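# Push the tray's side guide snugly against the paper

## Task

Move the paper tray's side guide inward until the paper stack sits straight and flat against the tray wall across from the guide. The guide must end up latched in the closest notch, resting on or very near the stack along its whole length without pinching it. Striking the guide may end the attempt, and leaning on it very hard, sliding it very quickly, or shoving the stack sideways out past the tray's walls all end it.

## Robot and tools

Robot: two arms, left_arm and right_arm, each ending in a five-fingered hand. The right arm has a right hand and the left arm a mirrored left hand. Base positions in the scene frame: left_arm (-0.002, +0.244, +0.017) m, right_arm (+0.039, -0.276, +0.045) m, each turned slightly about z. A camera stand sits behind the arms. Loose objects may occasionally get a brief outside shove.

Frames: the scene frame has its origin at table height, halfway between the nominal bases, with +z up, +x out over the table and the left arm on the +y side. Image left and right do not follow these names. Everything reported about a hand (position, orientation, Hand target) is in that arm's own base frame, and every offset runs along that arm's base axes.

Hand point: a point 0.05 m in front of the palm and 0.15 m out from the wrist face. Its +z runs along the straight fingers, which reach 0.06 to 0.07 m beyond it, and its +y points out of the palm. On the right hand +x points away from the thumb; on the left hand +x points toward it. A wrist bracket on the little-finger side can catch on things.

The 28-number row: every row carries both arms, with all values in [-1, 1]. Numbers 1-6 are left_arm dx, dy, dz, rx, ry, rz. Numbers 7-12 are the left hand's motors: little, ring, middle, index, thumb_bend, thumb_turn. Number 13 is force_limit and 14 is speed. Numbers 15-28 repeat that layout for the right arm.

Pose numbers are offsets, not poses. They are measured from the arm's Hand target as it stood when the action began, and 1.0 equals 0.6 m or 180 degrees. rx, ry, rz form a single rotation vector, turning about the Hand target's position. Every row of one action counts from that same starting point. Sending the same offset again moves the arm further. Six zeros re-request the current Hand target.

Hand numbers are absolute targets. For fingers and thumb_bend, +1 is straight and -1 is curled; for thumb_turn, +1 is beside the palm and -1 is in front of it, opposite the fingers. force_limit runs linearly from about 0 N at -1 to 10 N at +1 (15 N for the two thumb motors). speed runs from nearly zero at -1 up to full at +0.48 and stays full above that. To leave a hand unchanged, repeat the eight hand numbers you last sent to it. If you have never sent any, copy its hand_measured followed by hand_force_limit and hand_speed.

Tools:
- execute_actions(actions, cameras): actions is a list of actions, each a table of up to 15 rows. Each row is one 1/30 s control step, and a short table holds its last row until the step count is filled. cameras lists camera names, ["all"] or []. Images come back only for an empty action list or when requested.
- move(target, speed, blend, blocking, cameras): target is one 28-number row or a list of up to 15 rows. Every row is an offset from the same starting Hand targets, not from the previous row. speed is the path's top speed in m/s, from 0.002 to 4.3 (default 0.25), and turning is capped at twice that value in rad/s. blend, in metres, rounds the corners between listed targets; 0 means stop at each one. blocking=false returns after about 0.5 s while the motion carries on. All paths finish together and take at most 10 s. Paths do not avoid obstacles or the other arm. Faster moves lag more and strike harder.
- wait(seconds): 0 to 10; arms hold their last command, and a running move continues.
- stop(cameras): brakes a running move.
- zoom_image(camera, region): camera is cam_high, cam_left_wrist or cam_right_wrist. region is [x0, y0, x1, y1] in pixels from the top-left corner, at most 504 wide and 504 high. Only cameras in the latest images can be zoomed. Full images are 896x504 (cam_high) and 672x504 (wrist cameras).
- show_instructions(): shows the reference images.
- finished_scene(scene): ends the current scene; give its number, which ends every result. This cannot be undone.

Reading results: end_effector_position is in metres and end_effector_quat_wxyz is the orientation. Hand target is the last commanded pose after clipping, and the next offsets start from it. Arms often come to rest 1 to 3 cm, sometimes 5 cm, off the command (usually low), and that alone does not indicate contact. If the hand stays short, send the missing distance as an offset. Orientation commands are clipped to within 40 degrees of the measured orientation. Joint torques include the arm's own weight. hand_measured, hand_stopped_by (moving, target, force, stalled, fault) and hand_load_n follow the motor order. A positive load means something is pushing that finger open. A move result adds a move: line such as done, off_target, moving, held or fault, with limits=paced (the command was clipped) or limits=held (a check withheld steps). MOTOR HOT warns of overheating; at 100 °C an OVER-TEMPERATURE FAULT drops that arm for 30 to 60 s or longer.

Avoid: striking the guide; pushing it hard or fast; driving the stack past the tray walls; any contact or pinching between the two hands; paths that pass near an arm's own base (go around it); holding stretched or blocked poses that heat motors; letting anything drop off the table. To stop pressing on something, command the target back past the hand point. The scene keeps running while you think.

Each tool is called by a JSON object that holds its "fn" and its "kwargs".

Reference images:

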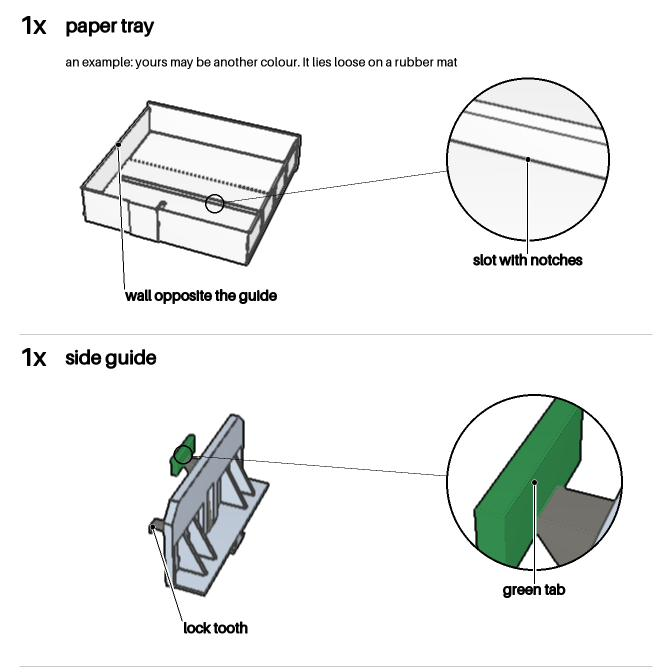

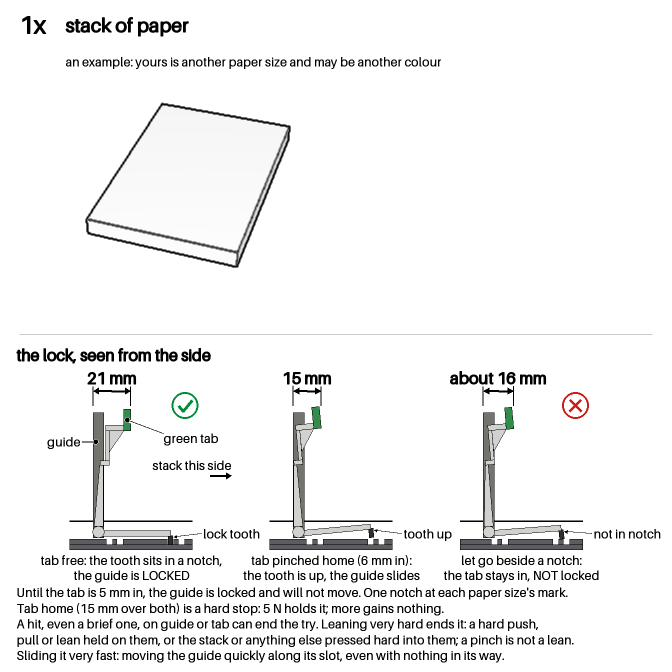

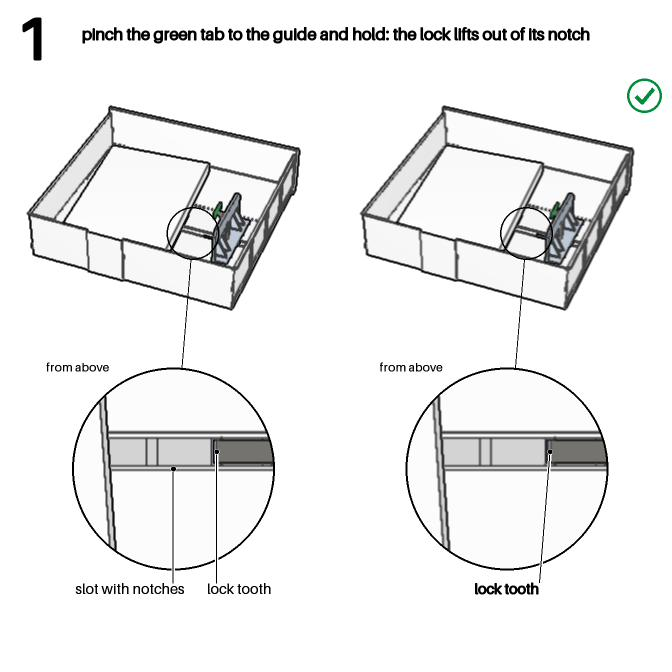

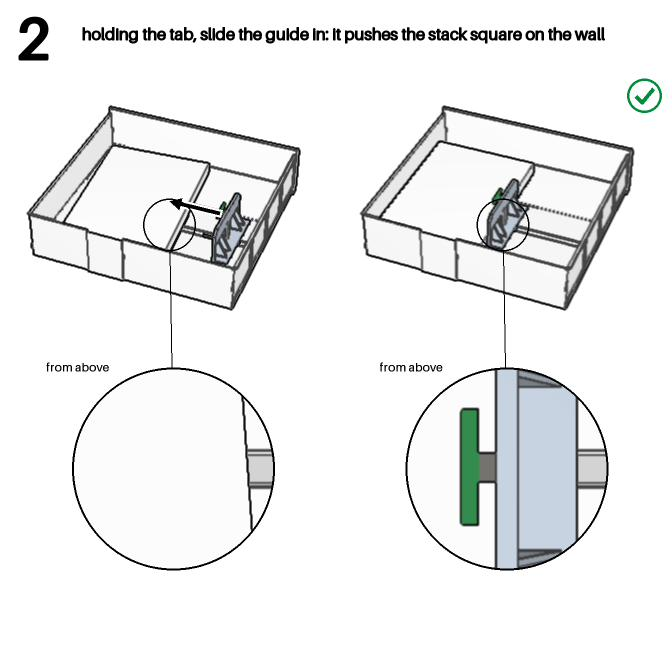

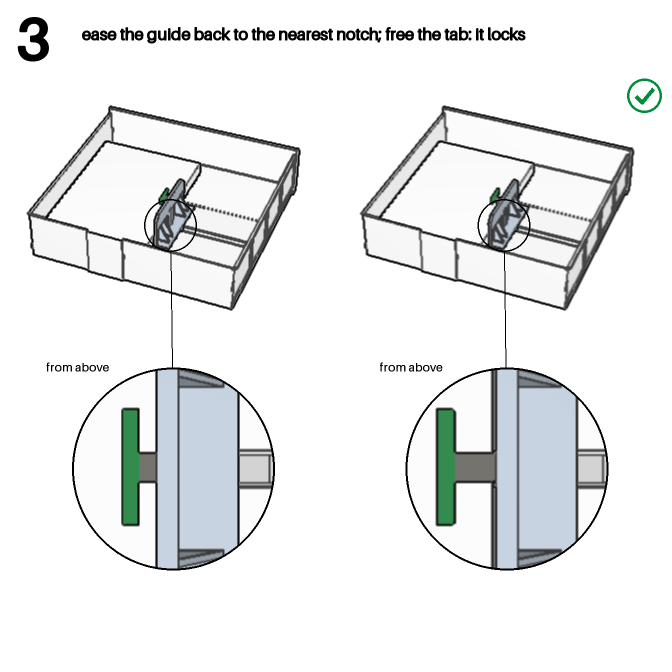

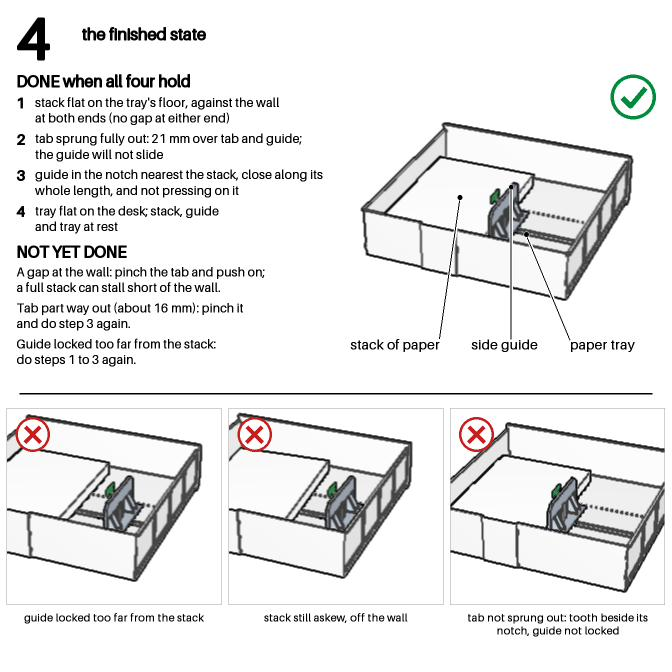

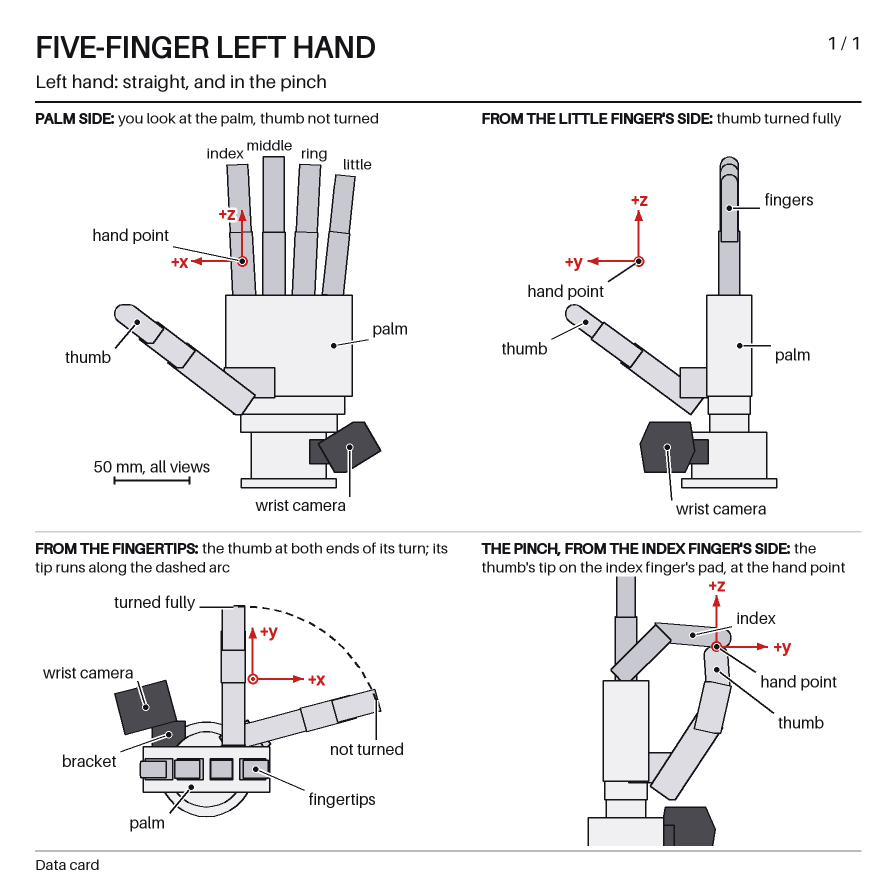

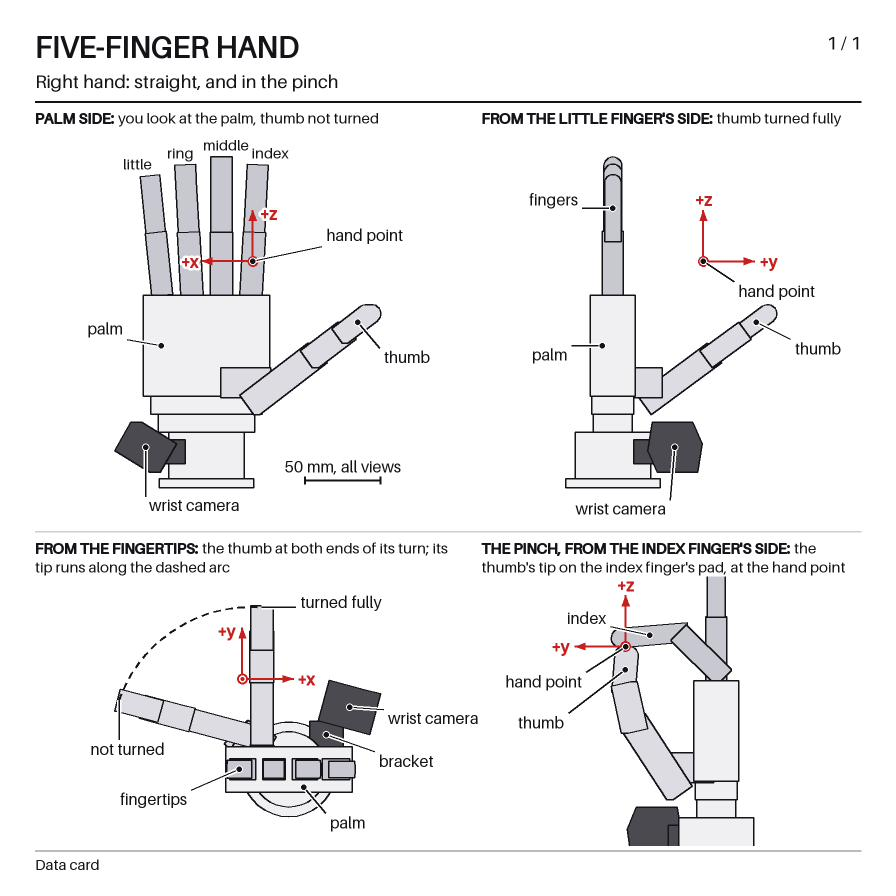

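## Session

{"fn": "execute_actions", "kwargs": {"actions": []}}

{"fn": "zoom_image", "kwargs": {"camera": "cam_high", "region": [295, 120, 545, 350]}}

Scene clock: 0.00 s.
left_arm: end_effector_position=(+0.0685, -0.2686, +0.1683) hand_measured=(+1.000, +1.000, +1.000, +1.000, +1.000, +1.000) hand_load_n=(+0.0, +0.0, +0.0, +0.0, +0.0, +0.0) hand_stopped_by=(target, target, target, target, target, target) hand_force_limit=0.00 hand_speed=-0.80 end_effector_quat_wxyz=(+0.020, -0.226, +0.974, +0.014) | right_arm: end_effector_position=(+0.2307, -0.1712, +0.1214) hand_measured=(+1.000, +1.000, +1.000, +1.000, +1.000, +1.000) hand_load_n=(+0.0, +0.0, +0.0, +0.0, +0.0, +0.0) hand_stopped_by=(target, target, target, target, target, target) hand_force_limit=0.00 hand_speed=-0.80 end_effector_quat_wxyz=(+0.010, -0.568, +0.787, -0.239)
Joint positions: left_arm=[-1.217 1.242 1.046 -1.397 -0.043 -0.102] | right_arm=[-0.577 0.945 0.717 -0.881 0.151 -0.292]
Joint velocities: within noise
Joint torques (N m): no reading
Heat: left arm: hottest elbow 27 °C; right arm: hottest elbow 29 °C.
Hand target: left_arm +0.0707, -0.2746, +0.1733; +0.021, -0.226, +0.974, +0.006 | right_arm +0.2391, -0.1766, +0.1332; +0.015, -0.565, +0.785, -0.253

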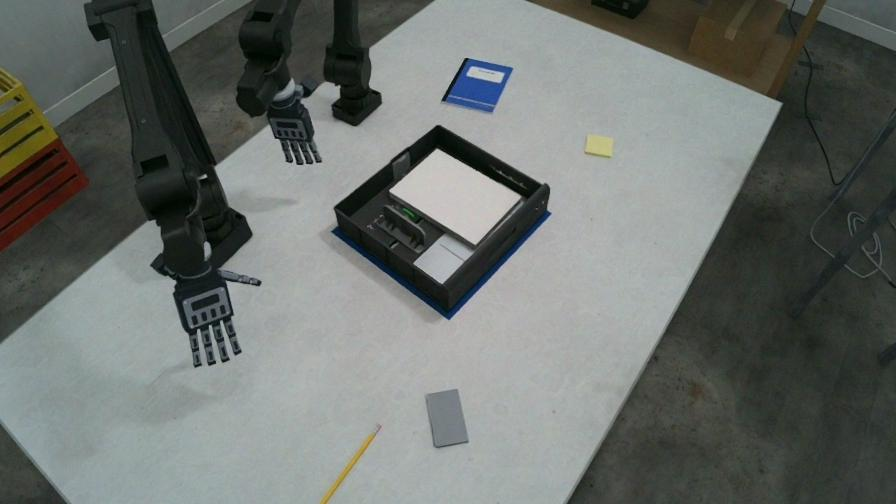

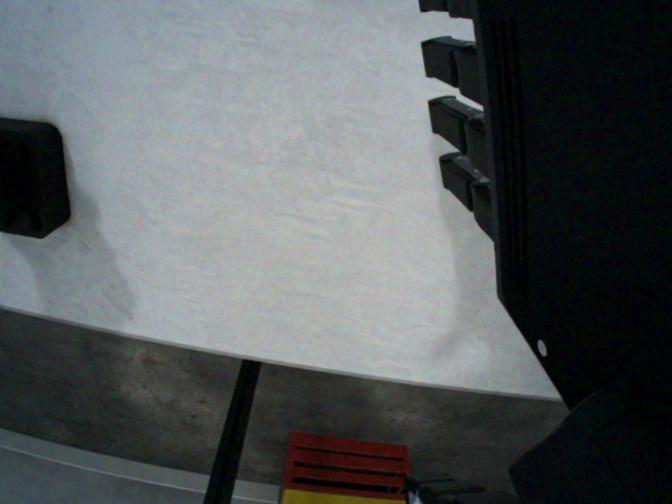

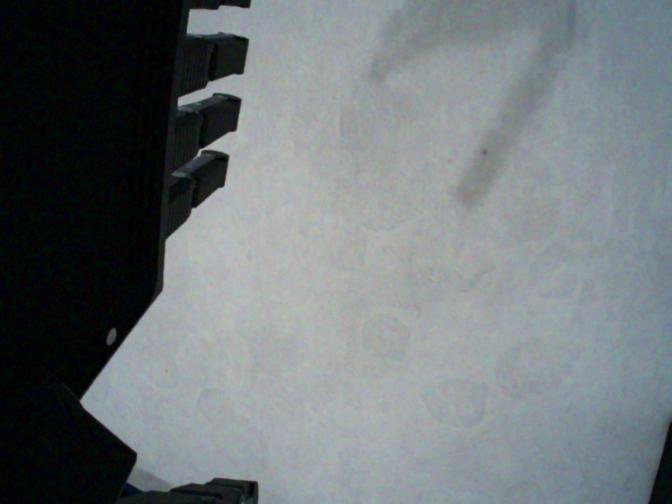

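Scaled by 2.016 from the camera's 896x504 image, which has a finer 1280x720 frame.

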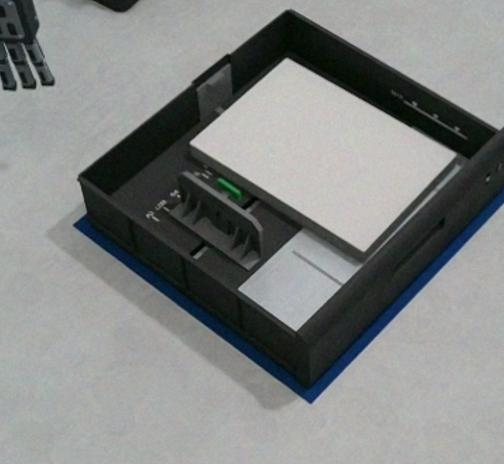

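{"fn": "move", "kwargs": {"target": [[0.2,0,0.2,-0.14,-0.02,-0.08,1,1,0.22,0.22,0.6,-1,-0.2,0.2, 0,0,0,0,0,0,1,1,1,1,1,1,0,-0.8],[0.5205,0.041,0.0445,-0.2792,-0.0412,-0.1624,1,1,0.22,0.22,0.6,-1,-0.2,0.2, 0,0,0,0,0,0,1,1,1,1,1,1,0,-0.8]], "speed": 0.3, "blend": 0.05, "cameras": ["cam_left_wrist","cam_high"]}}

Scene clock: 23.57 s.
left_arm: end_effector_position=(+0.3682, -0.2455, +0.1829) hand_measured=(+1.000, +1.000, +0.220, +0.220, +0.600, -1.000) hand_load_n=(+0.0, +0.0, +0.0, +0.0, +0.0, +0.0) hand_stopped_by=(target, target, target, target, target, target) hand_force_limit=-0.20 hand_speed=0.20 end_effector_quat_wxyz=(-0.039, +0.016, +0.909, -0.415) | right_arm: end_effector_position=(+0.2307, -0.1712, +0.1214) hand_measured=(+1.000, +1.000, +1.000, +1.000, +1.000, +1.000) hand_load_n=(+0.0, -0.5, +0.0, +0.0, +0.0, +0.0) hand_stopped_by=(target, target, target, target, target, target) hand_force_limit=0.00 hand_speed=-0.80 end_effector_quat_wxyz=(+0.010, -0.568, +0.787, -0.239)
Joint positions: left_arm=[-0.325 1.466 1.23 -1.094 0.834 1.173] | right_arm=[-0.577 0.945 0.717 -0.881 0.151 -0.292]
Joint torques (N m): left_arm=[0.32 -13.74 11.04 1.01 0.71 0] | right_arm=[-0.79 -4.01 9.5 1.09 0.14 -0.04]
Heat: left arm: hottest elbow 28 °C; right arm: hottest elbow 35 °C.
Hand target: left_arm +0.3831, -0.2502, +0.2000; -0.015, +0.032, +0.906, -0.423 | right_arm +0.2391, -0.1766, +0.1332; +0.015, -0.565, +0.785, -0.253
Off the commanded pose: left_arm 0.023 m, 3 deg | right_arm 0.015 m, 2 deg.
move: off_target (left_arm, right_arm)
Images, in order (width x height): cam_high 896x504, cam_left_wrist 672x504.

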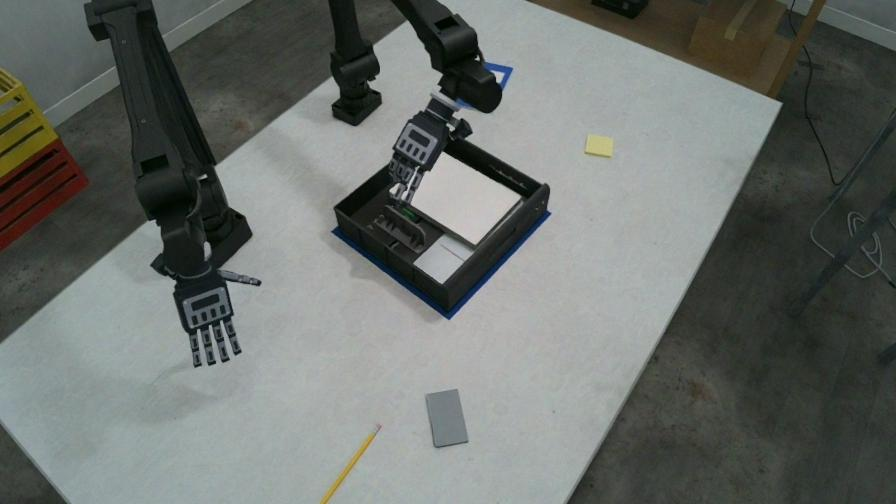

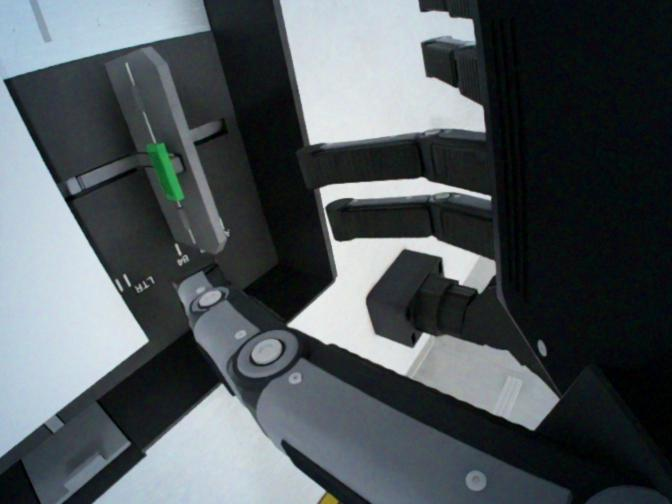

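{"fn": "move", "kwargs": {"target": [0,-0.037,-0.158,0,0,0,1,1,0.22,0.22,0.6,-1,-0.2,0.2, 0,0,0,0,0,0,1,1,1,1,1,1,0,-0.8], "speed": 0.2, "cameras": ["cam_left_wrist"]}}

Scene clock: 34.33 s.
left_arm: end_effector_position=(+0.3812, -0.2668, +0.1040) hand_measured=(+1.000, +1.000, +0.220, +0.220, +0.600, -1.000) hand_load_n=(+0.0, +0.0, +0.0, +0.0, +0.0, +0.0) hand_stopped_by=(target, target, target, target, target, target) hand_force_limit=-0.20 hand_speed=0.20 end_effector_quat_wxyz=(-0.019, +0.030, +0.907, -0.421) | right_arm: end_effector_position=(+0.2307, -0.1712, +0.1214) hand_measured=(+1.000, +1.000, +1.000, +1.000, +1.000, +1.000) hand_load_n=(+0.0, +0.0, +0.0, +0.0, +0.0, +0.0) hand_stopped_by=(target, target, target, target, target, target) hand_force_limit=0.00 hand_speed=-0.80 end_effector_quat_wxyz=(+0.010, -0.568, +0.787, -0.239)
Joint positions: left_arm=[-0.362 1.552 1.106 -0.804 0.823 1.134] | right_arm=[-0.577 0.945 0.717 -0.881 0.151 -0.292]
Joint torques (N m): left_arm=[0.97 -14.21 7.54 1.61 0.55 -0.13] | right_arm=[-0.62 -4.01 9.52 1.09 0.14 -0.04]
Heat: left arm: hottest elbow 30 °C; right arm: hottest elbow 37 °C.
Hand target: left_arm +0.3830, -0.2724, +0.1051; -0.015, +0.032, +0.906, -0.423 | right_arm +0.2391, -0.1766, +0.1332; +0.015, -0.565, +0.785, -0.253
Off the commanded pose: left_arm 0.006 m, 1 deg | right_arm 0.015 m, 2 deg.
move: off_target (right_arm)
Images, in order (width x height): cam_left_wrist 672x504.

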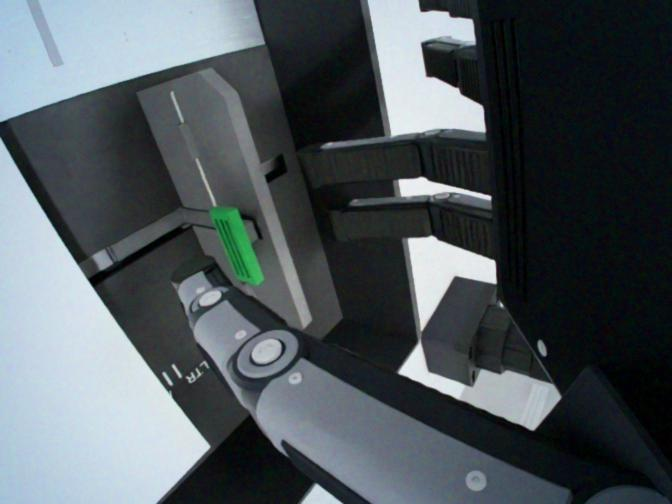

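{"fn": "move", "kwargs": {"target": [0.002,0.002,-0.083,0,0,0,1,1,0.22,0.22,0.6,-1,-0.2,0.2, 0,0,0,0,0,0,1,1,1,1,1,1,0,-0.8], "speed": 0.1, "cameras": ["cam_left_wrist","cam_high"]}}

{"fn": "zoom_image", "kwargs": {"camera": "cam_high", "region": [335, 120, 475, 290]}}

Scene clock: 43.43 s.
left_arm: end_effector_position=(+0.3831, -0.2675, +0.0593) hand_measured=(+1.000, +1.000, +0.220, +0.220, +0.600, -1.000) hand_load_n=(-0.5, +0.0, +0.0, +0.0, +0.0, +0.0) hand_stopped_by=(target, target, target, target, target, target) hand_force_limit=-0.20 hand_speed=0.20 end_effector_quat_wxyz=(-0.015, +0.031, +0.906, -0.422) | right_arm: end_effector_position=(+0.2307, -0.1712, +0.1214) hand_measured=(+1.000, +1.000, +1.000, +1.000, +1.000, +1.000) hand_load_n=(+0.0, +0.0, +0.0, +0.0, +0.0, +0.0) hand_stopped_by=(target, target, target, target, target, target) hand_force_limit=0.00 hand_speed=-0.80 end_effector_quat_wxyz=(+0.010, -0.568, +0.787, -0.239)
Joint positions: left_arm=[-0.362 1.612 1.043 -0.674 0.823 1.134] | right_arm=[-0.577 0.945 0.717 -0.881 0.151 -0.292]
Joint torques (N m): left_arm=[1.26 -14.27 6.69 1.62 0.59 -0.15] | right_arm=[-0.73 -4.01 9.5 1.09 0.15 -0.04]
Heat: left arm: hottest elbow 31 °C; right arm: hottest elbow 38 °C.
Hand target: left_arm +0.3842, -0.2712, +0.0553; -0.015, +0.032, +0.906, -0.423 | right_arm +0.2391, -0.1766, +0.1332; +0.015, -0.565, +0.785, -0.253
Off the commanded pose: left_arm 0.006 m, 0 deg | right_arm 0.015 m, 2 deg.
move: off_target (right_arm)
Images, in order (width x height): cam_high 896x504, cam_left_wrist 672x504.

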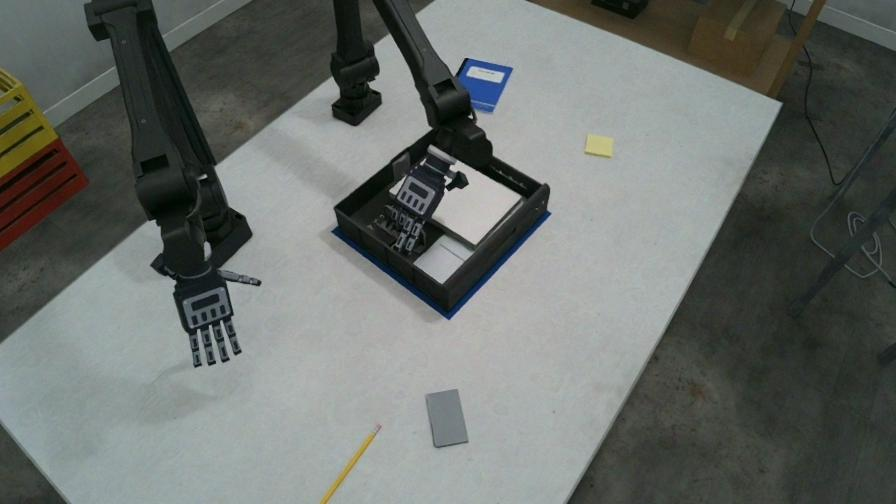

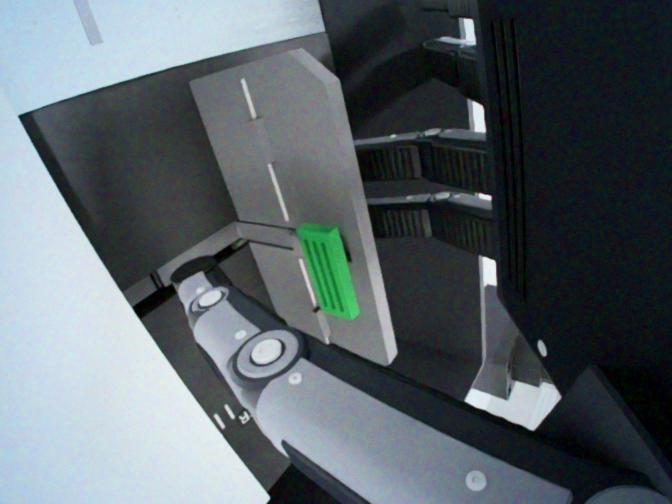

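Scaled by 2.965 from the camera's 896x504 image, which has a finer 1280x720 frame.

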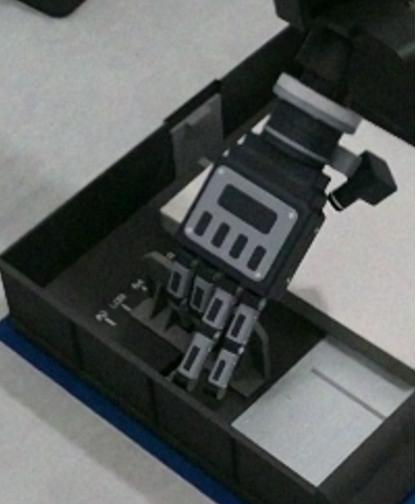

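{"fn": "move", "kwargs": {"target": [-0.018,-0.003,0.005,0,0,0,1,1,0.22,0.22,0.6,-1,-0.2,0.2, 0,0,0,0,0,0,1,1,1,1,1,1,0,-0.8], "speed": 0.1, "cameras": ["cam_left_wrist"]}}

Scene clock: 49.37 s.
left_arm: end_effector_position=(+0.3742, -0.2665, +0.0548) hand_measured=(+1.000, +1.000, +0.220, +0.220, +0.600, -1.000) hand_load_n=(+0.0, +0.0, +0.0, +0.0, +0.0, +0.0) hand_stopped_by=(target, target, target, target, target, target) hand_force_limit=-0.20 hand_speed=0.20 end_effector_quat_wxyz=(-0.021, +0.027, +0.907, -0.420) | right_arm: end_effector_position=(+0.2307, -0.1712, +0.1214) hand_measured=(+1.000, +1.000, +1.000, +1.000, +1.000, +1.000) hand_load_n=(+0.0, +0.0, +0.0, +0.5, +0.0, +0.0) hand_stopped_by=(target, target, target, target, target, target) hand_force_limit=0.00 hand_speed=-0.80 end_effector_quat_wxyz=(+0.010, -0.568, +0.787, -0.239)
Joint positions: left_arm=[-0.366 1.604 1.019 -0.663 0.821 1.121] | right_arm=[-0.577 0.945 0.717 -0.881 0.151 -0.292]
Joint torques (N m): left_arm=[0.38 -15.03 6.54 1.65 0.5 -0.21] | right_arm=[-0.73 -4.07 9.5 1.07 0.14 -0.04]
Heat: left arm: hottest elbow 31 °C; right arm: hottest elbow 39 °C.
Hand target: left_arm +0.3734, -0.2730, +0.0585; -0.015, +0.032, +0.906, -0.423 | right_arm +0.2391, -0.1766, +0.1332; +0.015, -0.565, +0.785, -0.253
Off the commanded pose: left_arm 0.007 m, 1 deg | right_arm 0.015 m, 2 deg.
move: off_target (right_arm)
Images, in order (width x height): cam_left_wrist 672x504.

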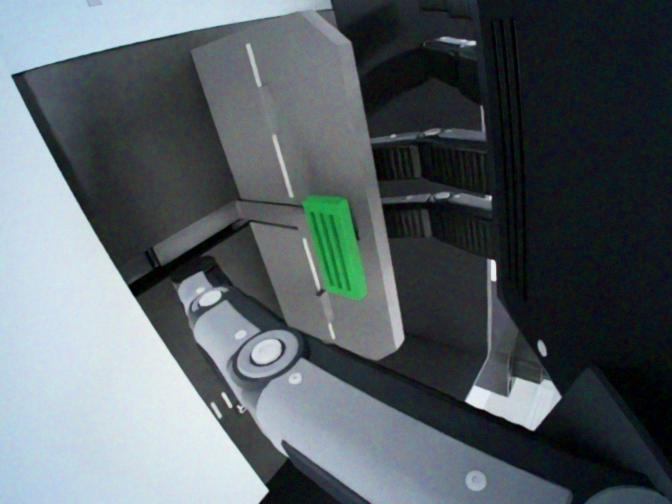

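{"fn": "move", "kwargs": {"target": [0,0,0.02,0,0,0,1,1,0.22,0.22,0.6,-1,-0.2,0.2, 0,0,0,0,0,0,1,1,1,1,1,1,0,-0.8], "speed": 0.1, "cameras": ["cam_left_wrist"]}}

Scene clock: 52.43 s.
left_arm: end_effector_position=(+0.3755, -0.2670, +0.0632) hand_measured=(+1.000, +1.000, +0.220, +0.220, +0.600, -1.000) hand_load_n=(+0.0, +0.0, +0.0, -0.5, +0.5, +0.0) hand_stopped_by=(target, target, target, target, target, target) hand_force_limit=-0.20 hand_speed=0.20 end_effector_quat_wxyz=(-0.012, +0.030, +0.905, -0.423) | right_arm: end_effector_position=(+0.2307, -0.1712, +0.1214) hand_measured=(+1.000, +1.000, +1.000, +1.000, +1.000, +1.000) hand_load_n=(+0.0, +0.0, -0.5, +0.0, +0.0, +0.0) hand_stopped_by=(target, target, target, target, target, target) hand_force_limit=0.00 hand_speed=-0.80 end_effector_quat_wxyz=(+0.010, -0.568, +0.787, -0.239)
Joint positions: left_arm=[-0.366 1.584 1.019 -0.663 0.821 1.121] | right_arm=[-0.577 0.945 0.717 -0.881 0.151 -0.292]
Joint torques (N m): left_arm=[0.79 -14.8 7.82 0.43 0.5 -0.19] | right_arm=[-0.85 -3.96 9.5 1.06 0.13 -0.04]
Heat: left arm: hottest elbow 31 °C; right arm: hottest elbow 39 °C.
Hand target: left_arm +0.3734, -0.2730, +0.0705; -0.015, +0.032, +0.906, -0.423 | right_arm +0.2391, -0.1766, +0.1332; +0.015, -0.565, +0.785, -0.253
Off the commanded pose: left_arm 0.010 m, 0 deg | right_arm 0.015 m, 2 deg.
move: off_target (right_arm)
Images, in order (width x height): cam_left_wrist 672x504.

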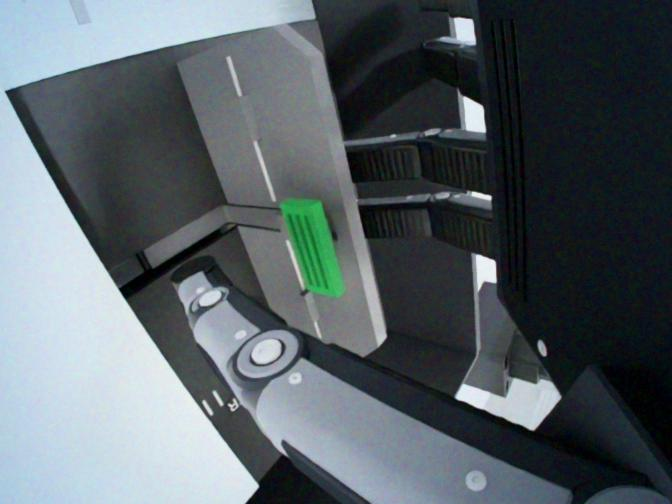

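{"fn": "move", "kwargs": {"target": [[0,0,0,0,0,0,1,1,-0.3,-0.3,0.35,-1,-0.85,-0.65, 0,0,0,0,0,0,1,1,1,1,1,1,0,-0.8],[0,0,0,0,0,0,1,1,-0.3,-0.3,-0.3,-1,-0.15,-0.65, 0,0,0,0,0,0,1,1,1,1,1,1,0,-0.8]], "speed": 0.1, "cameras": ["cam_left_wrist"]}}

Scene clock: 58.30 s.
left_arm: end_effector_position=(+0.3739, -0.2688, +0.0634) hand_measured=(+1.000, +1.000, +0.126, +0.064, +0.040, -1.000) hand_load_n=(+0.0, -0.5, +0.0, +6.5, +7.0, +0.0) hand_stopped_by=(target, target, force, force, force, target) hand_force_limit=-0.15 hand_speed=-0.65 end_effector_quat_wxyz=(-0.013, +0.032, +0.906, -0.422) | right_arm: end_effector_position=(+0.2307, -0.1712, +0.1214) hand_measured=(+1.000, +1.000, +1.000, +1.000, +1.000, +1.000) hand_load_n=(+0.0, +0.0, +0.0, +0.0, +0.0, -0.5) hand_stopped_by=(target, target, target, target, target, target) hand_force_limit=0.00 hand_speed=-0.80 end_effector_quat_wxyz=(+0.010, -0.568, +0.787, -0.239)
Joint positions: left_arm=[-0.372 1.583 1.019 -0.664 0.818 1.118] | right_arm=[-0.577 0.945 0.717 -0.881 0.151 -0.292]
Joint torques (N m): left_arm=[0.97 -14.8 7.82 0.47 0.63 -0.18] | right_arm=[-0.67 -4.01 9.48 1.06 0.13 -0.04]
Heat: left arm: hottest elbow 31 °C; right arm: hottest elbow 40 °C.
Hand target: left_arm +0.3735, -0.2730, +0.0704; -0.015, +0.032, +0.906, -0.423 | right_arm +0.2391, -0.1766, +0.1332; +0.015, -0.565, +0.785, -0.253
Off the commanded pose: left_arm 0.008 m, 0 deg | right_arm 0.015 m, 2 deg.
move: off_target (right_arm)
Images, in order (width x height): cam_left_wrist 672x504.

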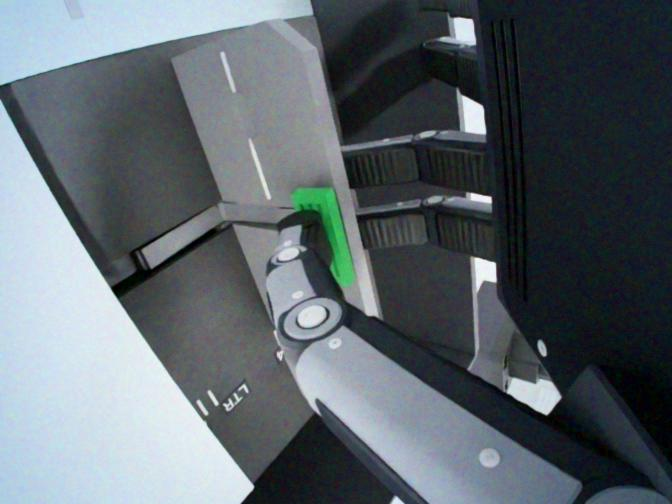

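{"fn": "move", "kwargs": {"target": [0.003,0.045,0,0,0,0,1,1,-0.35,-0.3,-0.3,-1,-0.15,-0.65, 0,0,0,0,0,0,1,1,1,1,1,1,0,-0.8], "speed": 0.03, "cameras": ["cam_left_wrist"]}}

Scene clock: 64.67 s.
left_arm: end_effector_position=(+0.3748, -0.2507, +0.0628) hand_measured=(+1.000, +1.000, +0.080, +0.064, +0.040, -1.000) hand_load_n=(+0.0, +0.0, +14.5, +3.0, +9.5, +0.5) hand_stopped_by=(target, target, force, force, force, target) hand_force_limit=-0.15 hand_speed=-0.65 end_effector_quat_wxyz=(-0.017, +0.036, +0.906, -0.422) | right_arm: end_effector_position=(+0.2307, -0.1712, +0.1214) hand_measured=(+1.000, +1.000, +1.000, +1.000, +1.000, +1.000) hand_load_n=(+0.0, +0.0, +0.0, +0.0, +0.0, +0.0) hand_stopped_by=(target, target, target, target, target, target) hand_force_limit=0.00 hand_speed=-0.80 end_effector_quat_wxyz=(+0.010, -0.568, +0.787, -0.239)
Joint positions: left_arm=[-0.332 1.582 1.019 -0.718 0.835 1.188] | right_arm=[-0.577 0.945 0.717 -0.881 0.151 -0.292]
Joint torques (N m): left_arm=[2.43 -15.15 7.15 0.06 0.7 -0.02] | right_arm=[-0.79 -3.96 9.5 1.07 0.13 -0.04]
Heat: left arm: hottest elbow 31 °C; right arm: hottest elbow 41 °C.
Hand target: left_arm +0.3752, -0.2460, +0.0704; -0.015, +0.032, +0.906, -0.423 | right_arm +0.2391, -0.1766, +0.1332; +0.015, -0.565, +0.785, -0.253
Off the commanded pose: left_arm 0.009 m, 0 deg | right_arm 0.015 m, 2 deg.
move: off_target (right_arm)
Images, in order (width x height): cam_left_wrist 672x504.

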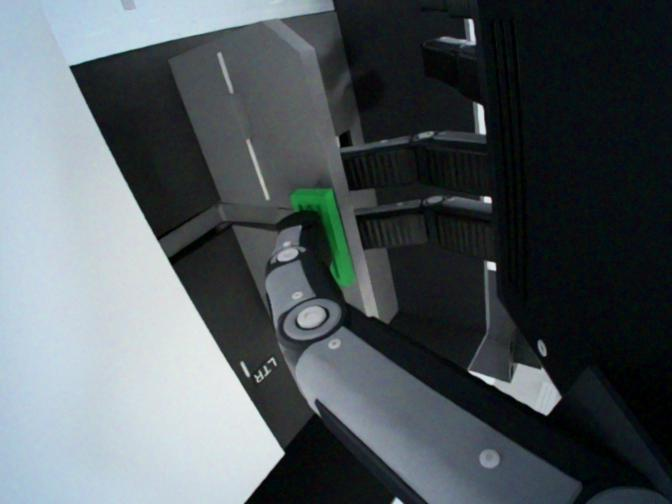

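{"fn": "move", "kwargs": {"target": [0.002,0.025,0,0,0,0,1,1,0.095,-0.3,-0.3,-1,-0.15,-0.65, 0,0,0,0,0,0,1,1,1,1,1,1,0,-0.8], "speed": 0.03, "cameras": ["cam_left_wrist","cam_high"]}}

{"fn": "zoom_image", "kwargs": {"camera": "cam_high", "region": [335, 120, 555, 290]}}

Scene clock: 68.27 s.
left_arm: end_effector_position=(+0.3763, -0.2355, +0.0629) hand_measured=(+1.000, +1.000, +0.096, +0.064, +0.040, -1.000) hand_load_n=(+0.0, +0.0, +3.5, +5.5, +7.5, +0.5) hand_stopped_by=(target, target, target, force, force, target) hand_force_limit=-0.15 hand_speed=-0.65 end_effector_quat_wxyz=(-0.017, +0.034, +0.906, -0.421) | right_arm: end_effector_position=(+0.2307, -0.1712, +0.1214) hand_measured=(+1.000, +1.000, +1.000, +1.000, +1.000, +1.000) hand_load_n=(+0.0, +0.0, +0.0, +0.0, -0.5, +0.0) hand_stopped_by=(target, target, target, target, target, target) hand_force_limit=0.00 hand_speed=-0.80 end_effector_quat_wxyz=(+0.010, -0.568, +0.787, -0.239)
Joint positions: left_arm=[-0.298 1.58 1.019 -0.757 0.843 1.233] | right_arm=[-0.577 0.945 0.717 -0.881 0.151 -0.292]
Joint torques (N m): left_arm=[2.49 -15.21 6.99 0.09 0.79 -0.04] | right_arm=[-0.79 -3.9 9.5 1.09 0.13 -0.03]
Heat: left arm: hottest elbow 31 °C; right arm: hottest elbow 41 °C.
Hand target: left_arm +0.3764, -0.2309, +0.0705; -0.015, +0.032, +0.906, -0.423 | right_arm +0.2391, -0.1766, +0.1332; +0.015, -0.565, +0.785, -0.253
Off the commanded pose: left_arm 0.009 m, 0 deg | right_arm 0.015 m, 2 deg.
move: off_target (right_arm)
Images, in order (width x height): cam_high 896x504, cam_left_wrist 672x504.

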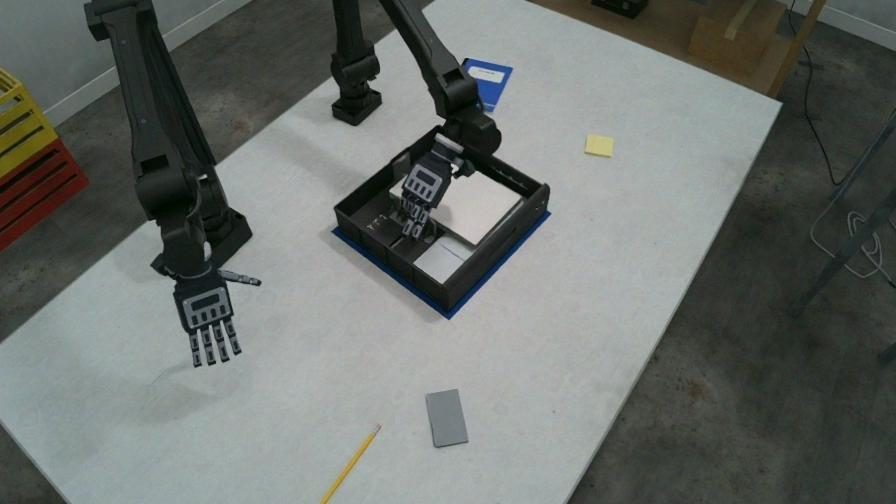

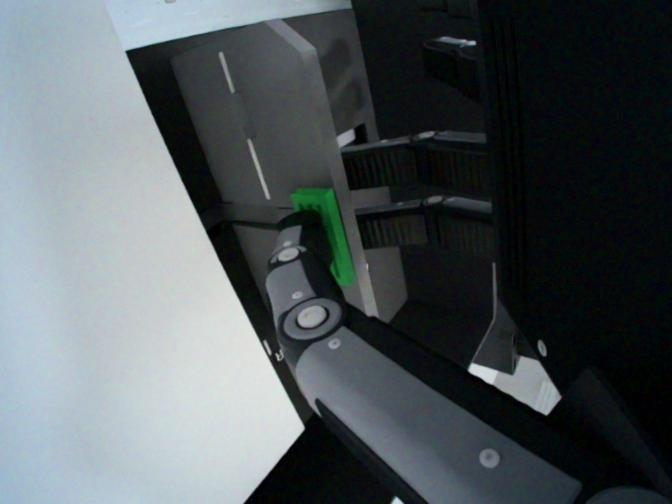

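Scaled by 2.291 from the camera's 896x504 image, which has a finer 1280x720 frame.

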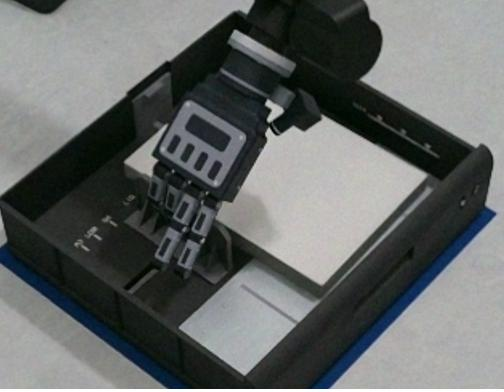

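{"fn": "move", "kwargs": {"target": [0.0025,0.035,0,0,0,0,1,1,0.095,-0.3,-0.3,-1,-0.15,-0.65, 0,0,0,0,0,0,1,1,1,1,1,1,0,-0.8], "speed": 0.03, "cameras": ["cam_left_wrist","cam_high"]}}

{"fn": "zoom_image", "kwargs": {"camera": "cam_high", "region": [335, 120, 555, 290]}}

Scene clock: 71.83 s.
left_arm: end_effector_position=(+0.3782, -0.2144, +0.0627) hand_measured=(+1.000, +1.000, +0.096, +0.064, +0.040, -1.000) hand_load_n=(+0.0, +0.0, +3.5, +5.5, +7.5, +0.5) hand_stopped_by=(target, target, target, force, force, target) hand_force_limit=-0.15 hand_speed=-0.65 end_effector_quat_wxyz=(-0.017, +0.035, +0.906, -0.422) | right_arm: end_effector_position=(+0.2307, -0.1712, +0.1214) hand_measured=(+1.000, +1.000, +1.000, +1.000, +1.000, +1.000) hand_load_n=(+0.0, +0.0, +0.0, +0.0, +0.0, +0.0) hand_stopped_by=(target, target, target, target, target, target) hand_force_limit=0.00 hand_speed=-0.80 end_effector_quat_wxyz=(+0.010, -0.568, +0.787, -0.239)
Joint positions: left_arm=[-0.25 1.578 1.019 -0.811 0.854 1.305] | right_arm=[-0.577 0.945 0.717 -0.881 0.151 -0.292]
Joint torques (N m): left_arm=[2.49 -15.03 6.95 -0.13 0.77 0.01] | right_arm=[-0.79 -3.9 9.48 1.06 0.13 -0.04]
Heat: left arm: hottest elbow 31 °C; right arm: hottest elbow 41 °C.
Hand target: left_arm +0.3779, -0.2101, +0.0705; -0.015, +0.032, +0.906, -0.423 | right_arm +0.2391, -0.1766, +0.1332; +0.015, -0.565, +0.785, -0.253
Off the commanded pose: left_arm 0.009 m, 0 deg | right_arm 0.015 m, 2 deg.
move: off_target (right_arm)
Images, in order (width x height): cam_high 896x504, cam_left_wrist 672x504.

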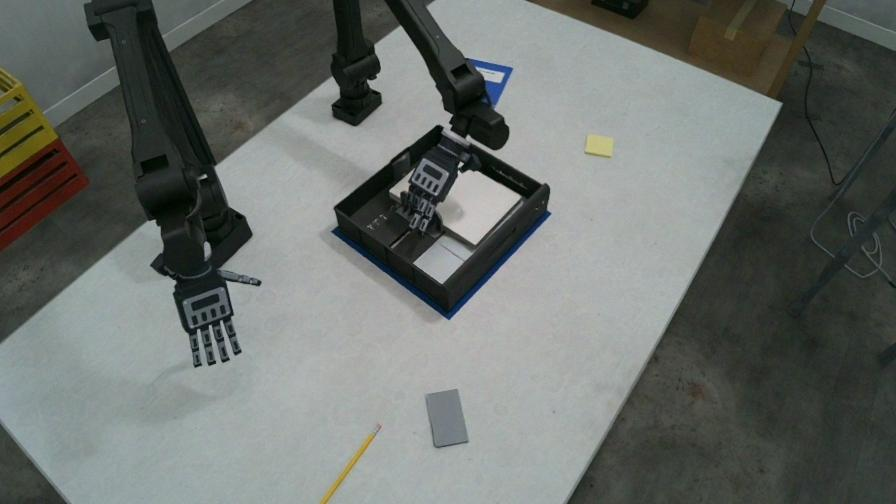

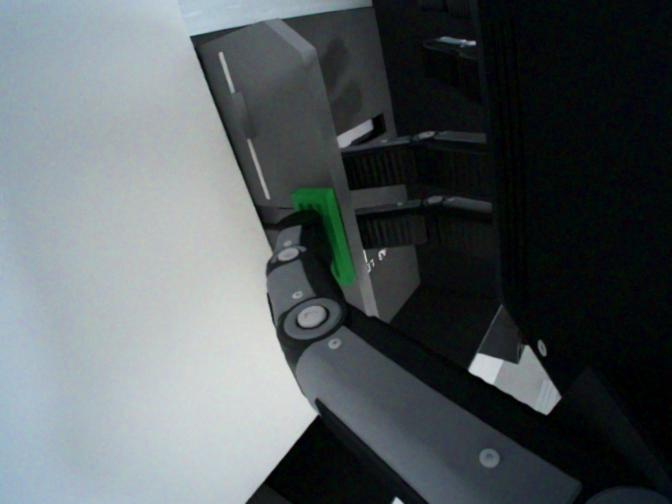

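Scaled by 2.291 from the camera's 896x504 image, which has a finer 1280x720 frame.

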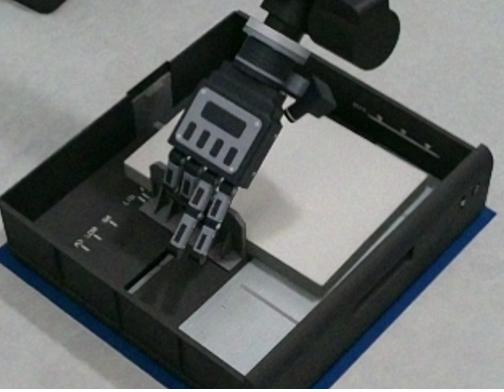

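{"fn": "move", "kwargs": {"target": [0.0015,0.022,0,0,0,0,1,1,0.095,-0.3,-0.3,-1,-0.15,-0.65, 0,0,0,0,0,0,1,1,1,1,1,1,0,-0.8], "speed": 0.03, "cameras": ["cam_left_wrist","cam_high"]}}

{"fn": "zoom_image", "kwargs": {"camera": "cam_high", "region": [335, 120, 555, 290]}}

Scene clock: 75.23 s.
left_arm: end_effector_position=(+0.3776, -0.2059, +0.0626) hand_measured=(+1.000, +1.000, +0.096, +0.064, +0.040, -1.000) hand_load_n=(+0.0, +0.0, +1.5, +8.0, +6.5, +0.5) hand_stopped_by=(target, target, target, force, force, target) hand_force_limit=-0.15 hand_speed=-0.65 end_effector_quat_wxyz=(-0.017, +0.040, +0.905, -0.424) | right_arm: end_effector_position=(+0.2307, -0.1712, +0.1214) hand_measured=(+1.000, +1.000, +1.000, +1.000, +1.000, +1.000) hand_load_n=(+0.0, +0.0, +0.0, +0.0, +0.0, +0.0) hand_stopped_by=(target, target, target, target, target, target) hand_force_limit=0.00 hand_speed=-0.80 end_effector_quat_wxyz=(+0.010, -0.568, +0.787, -0.239)
Joint positions: left_arm=[-0.23 1.578 1.019 -0.841 0.863 1.35] | right_arm=[-0.577 0.945 0.717 -0.881 0.151 -0.292]
Joint torques (N m): left_arm=[3.25 -15.03 7.08 -0.42 0.61 -0.06] | right_arm=[-0.85 -3.96 9.52 1.09 0.13 -0.04]
Heat: left arm: hottest elbow 31 °C; right arm: hottest elbow 41 °C.
Hand target: left_arm +0.3788, -0.1968, +0.0704; -0.015, +0.032, +0.906, -0.423 | right_arm +0.2391, -0.1766, +0.1332; +0.015, -0.565, +0.785, -0.253
Off the commanded pose: left_arm 0.012 m, 1 deg | right_arm 0.015 m, 2 deg.
move: off_target (left_arm, right_arm)
Images, in order (width x height): cam_high 896x504, cam_left_wrist 672x504.

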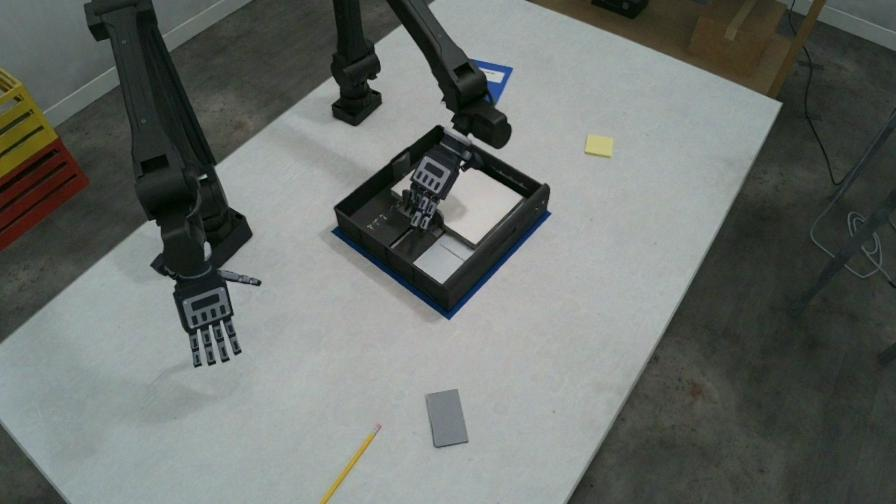

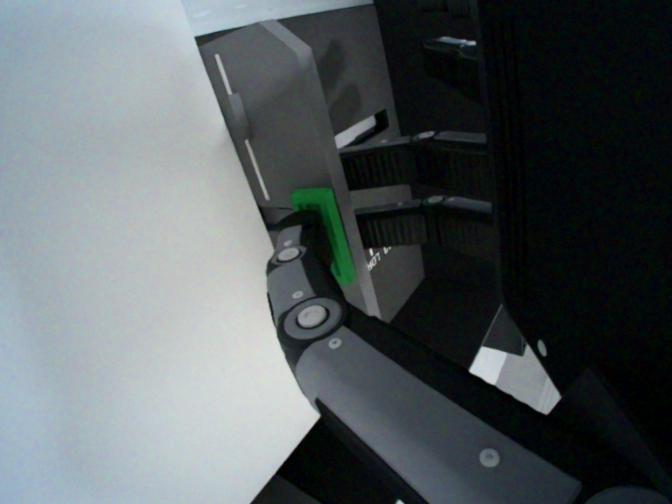

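Scaled by 2.291 from the camera's 896x504 image, which has a finer 1280x720 frame.

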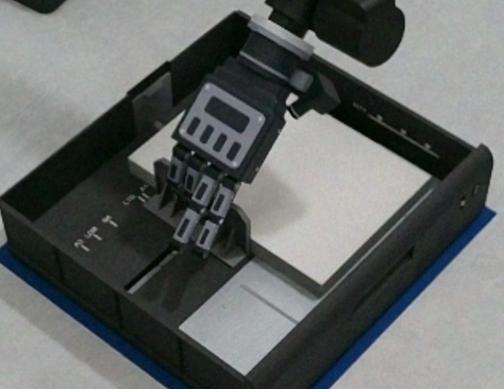

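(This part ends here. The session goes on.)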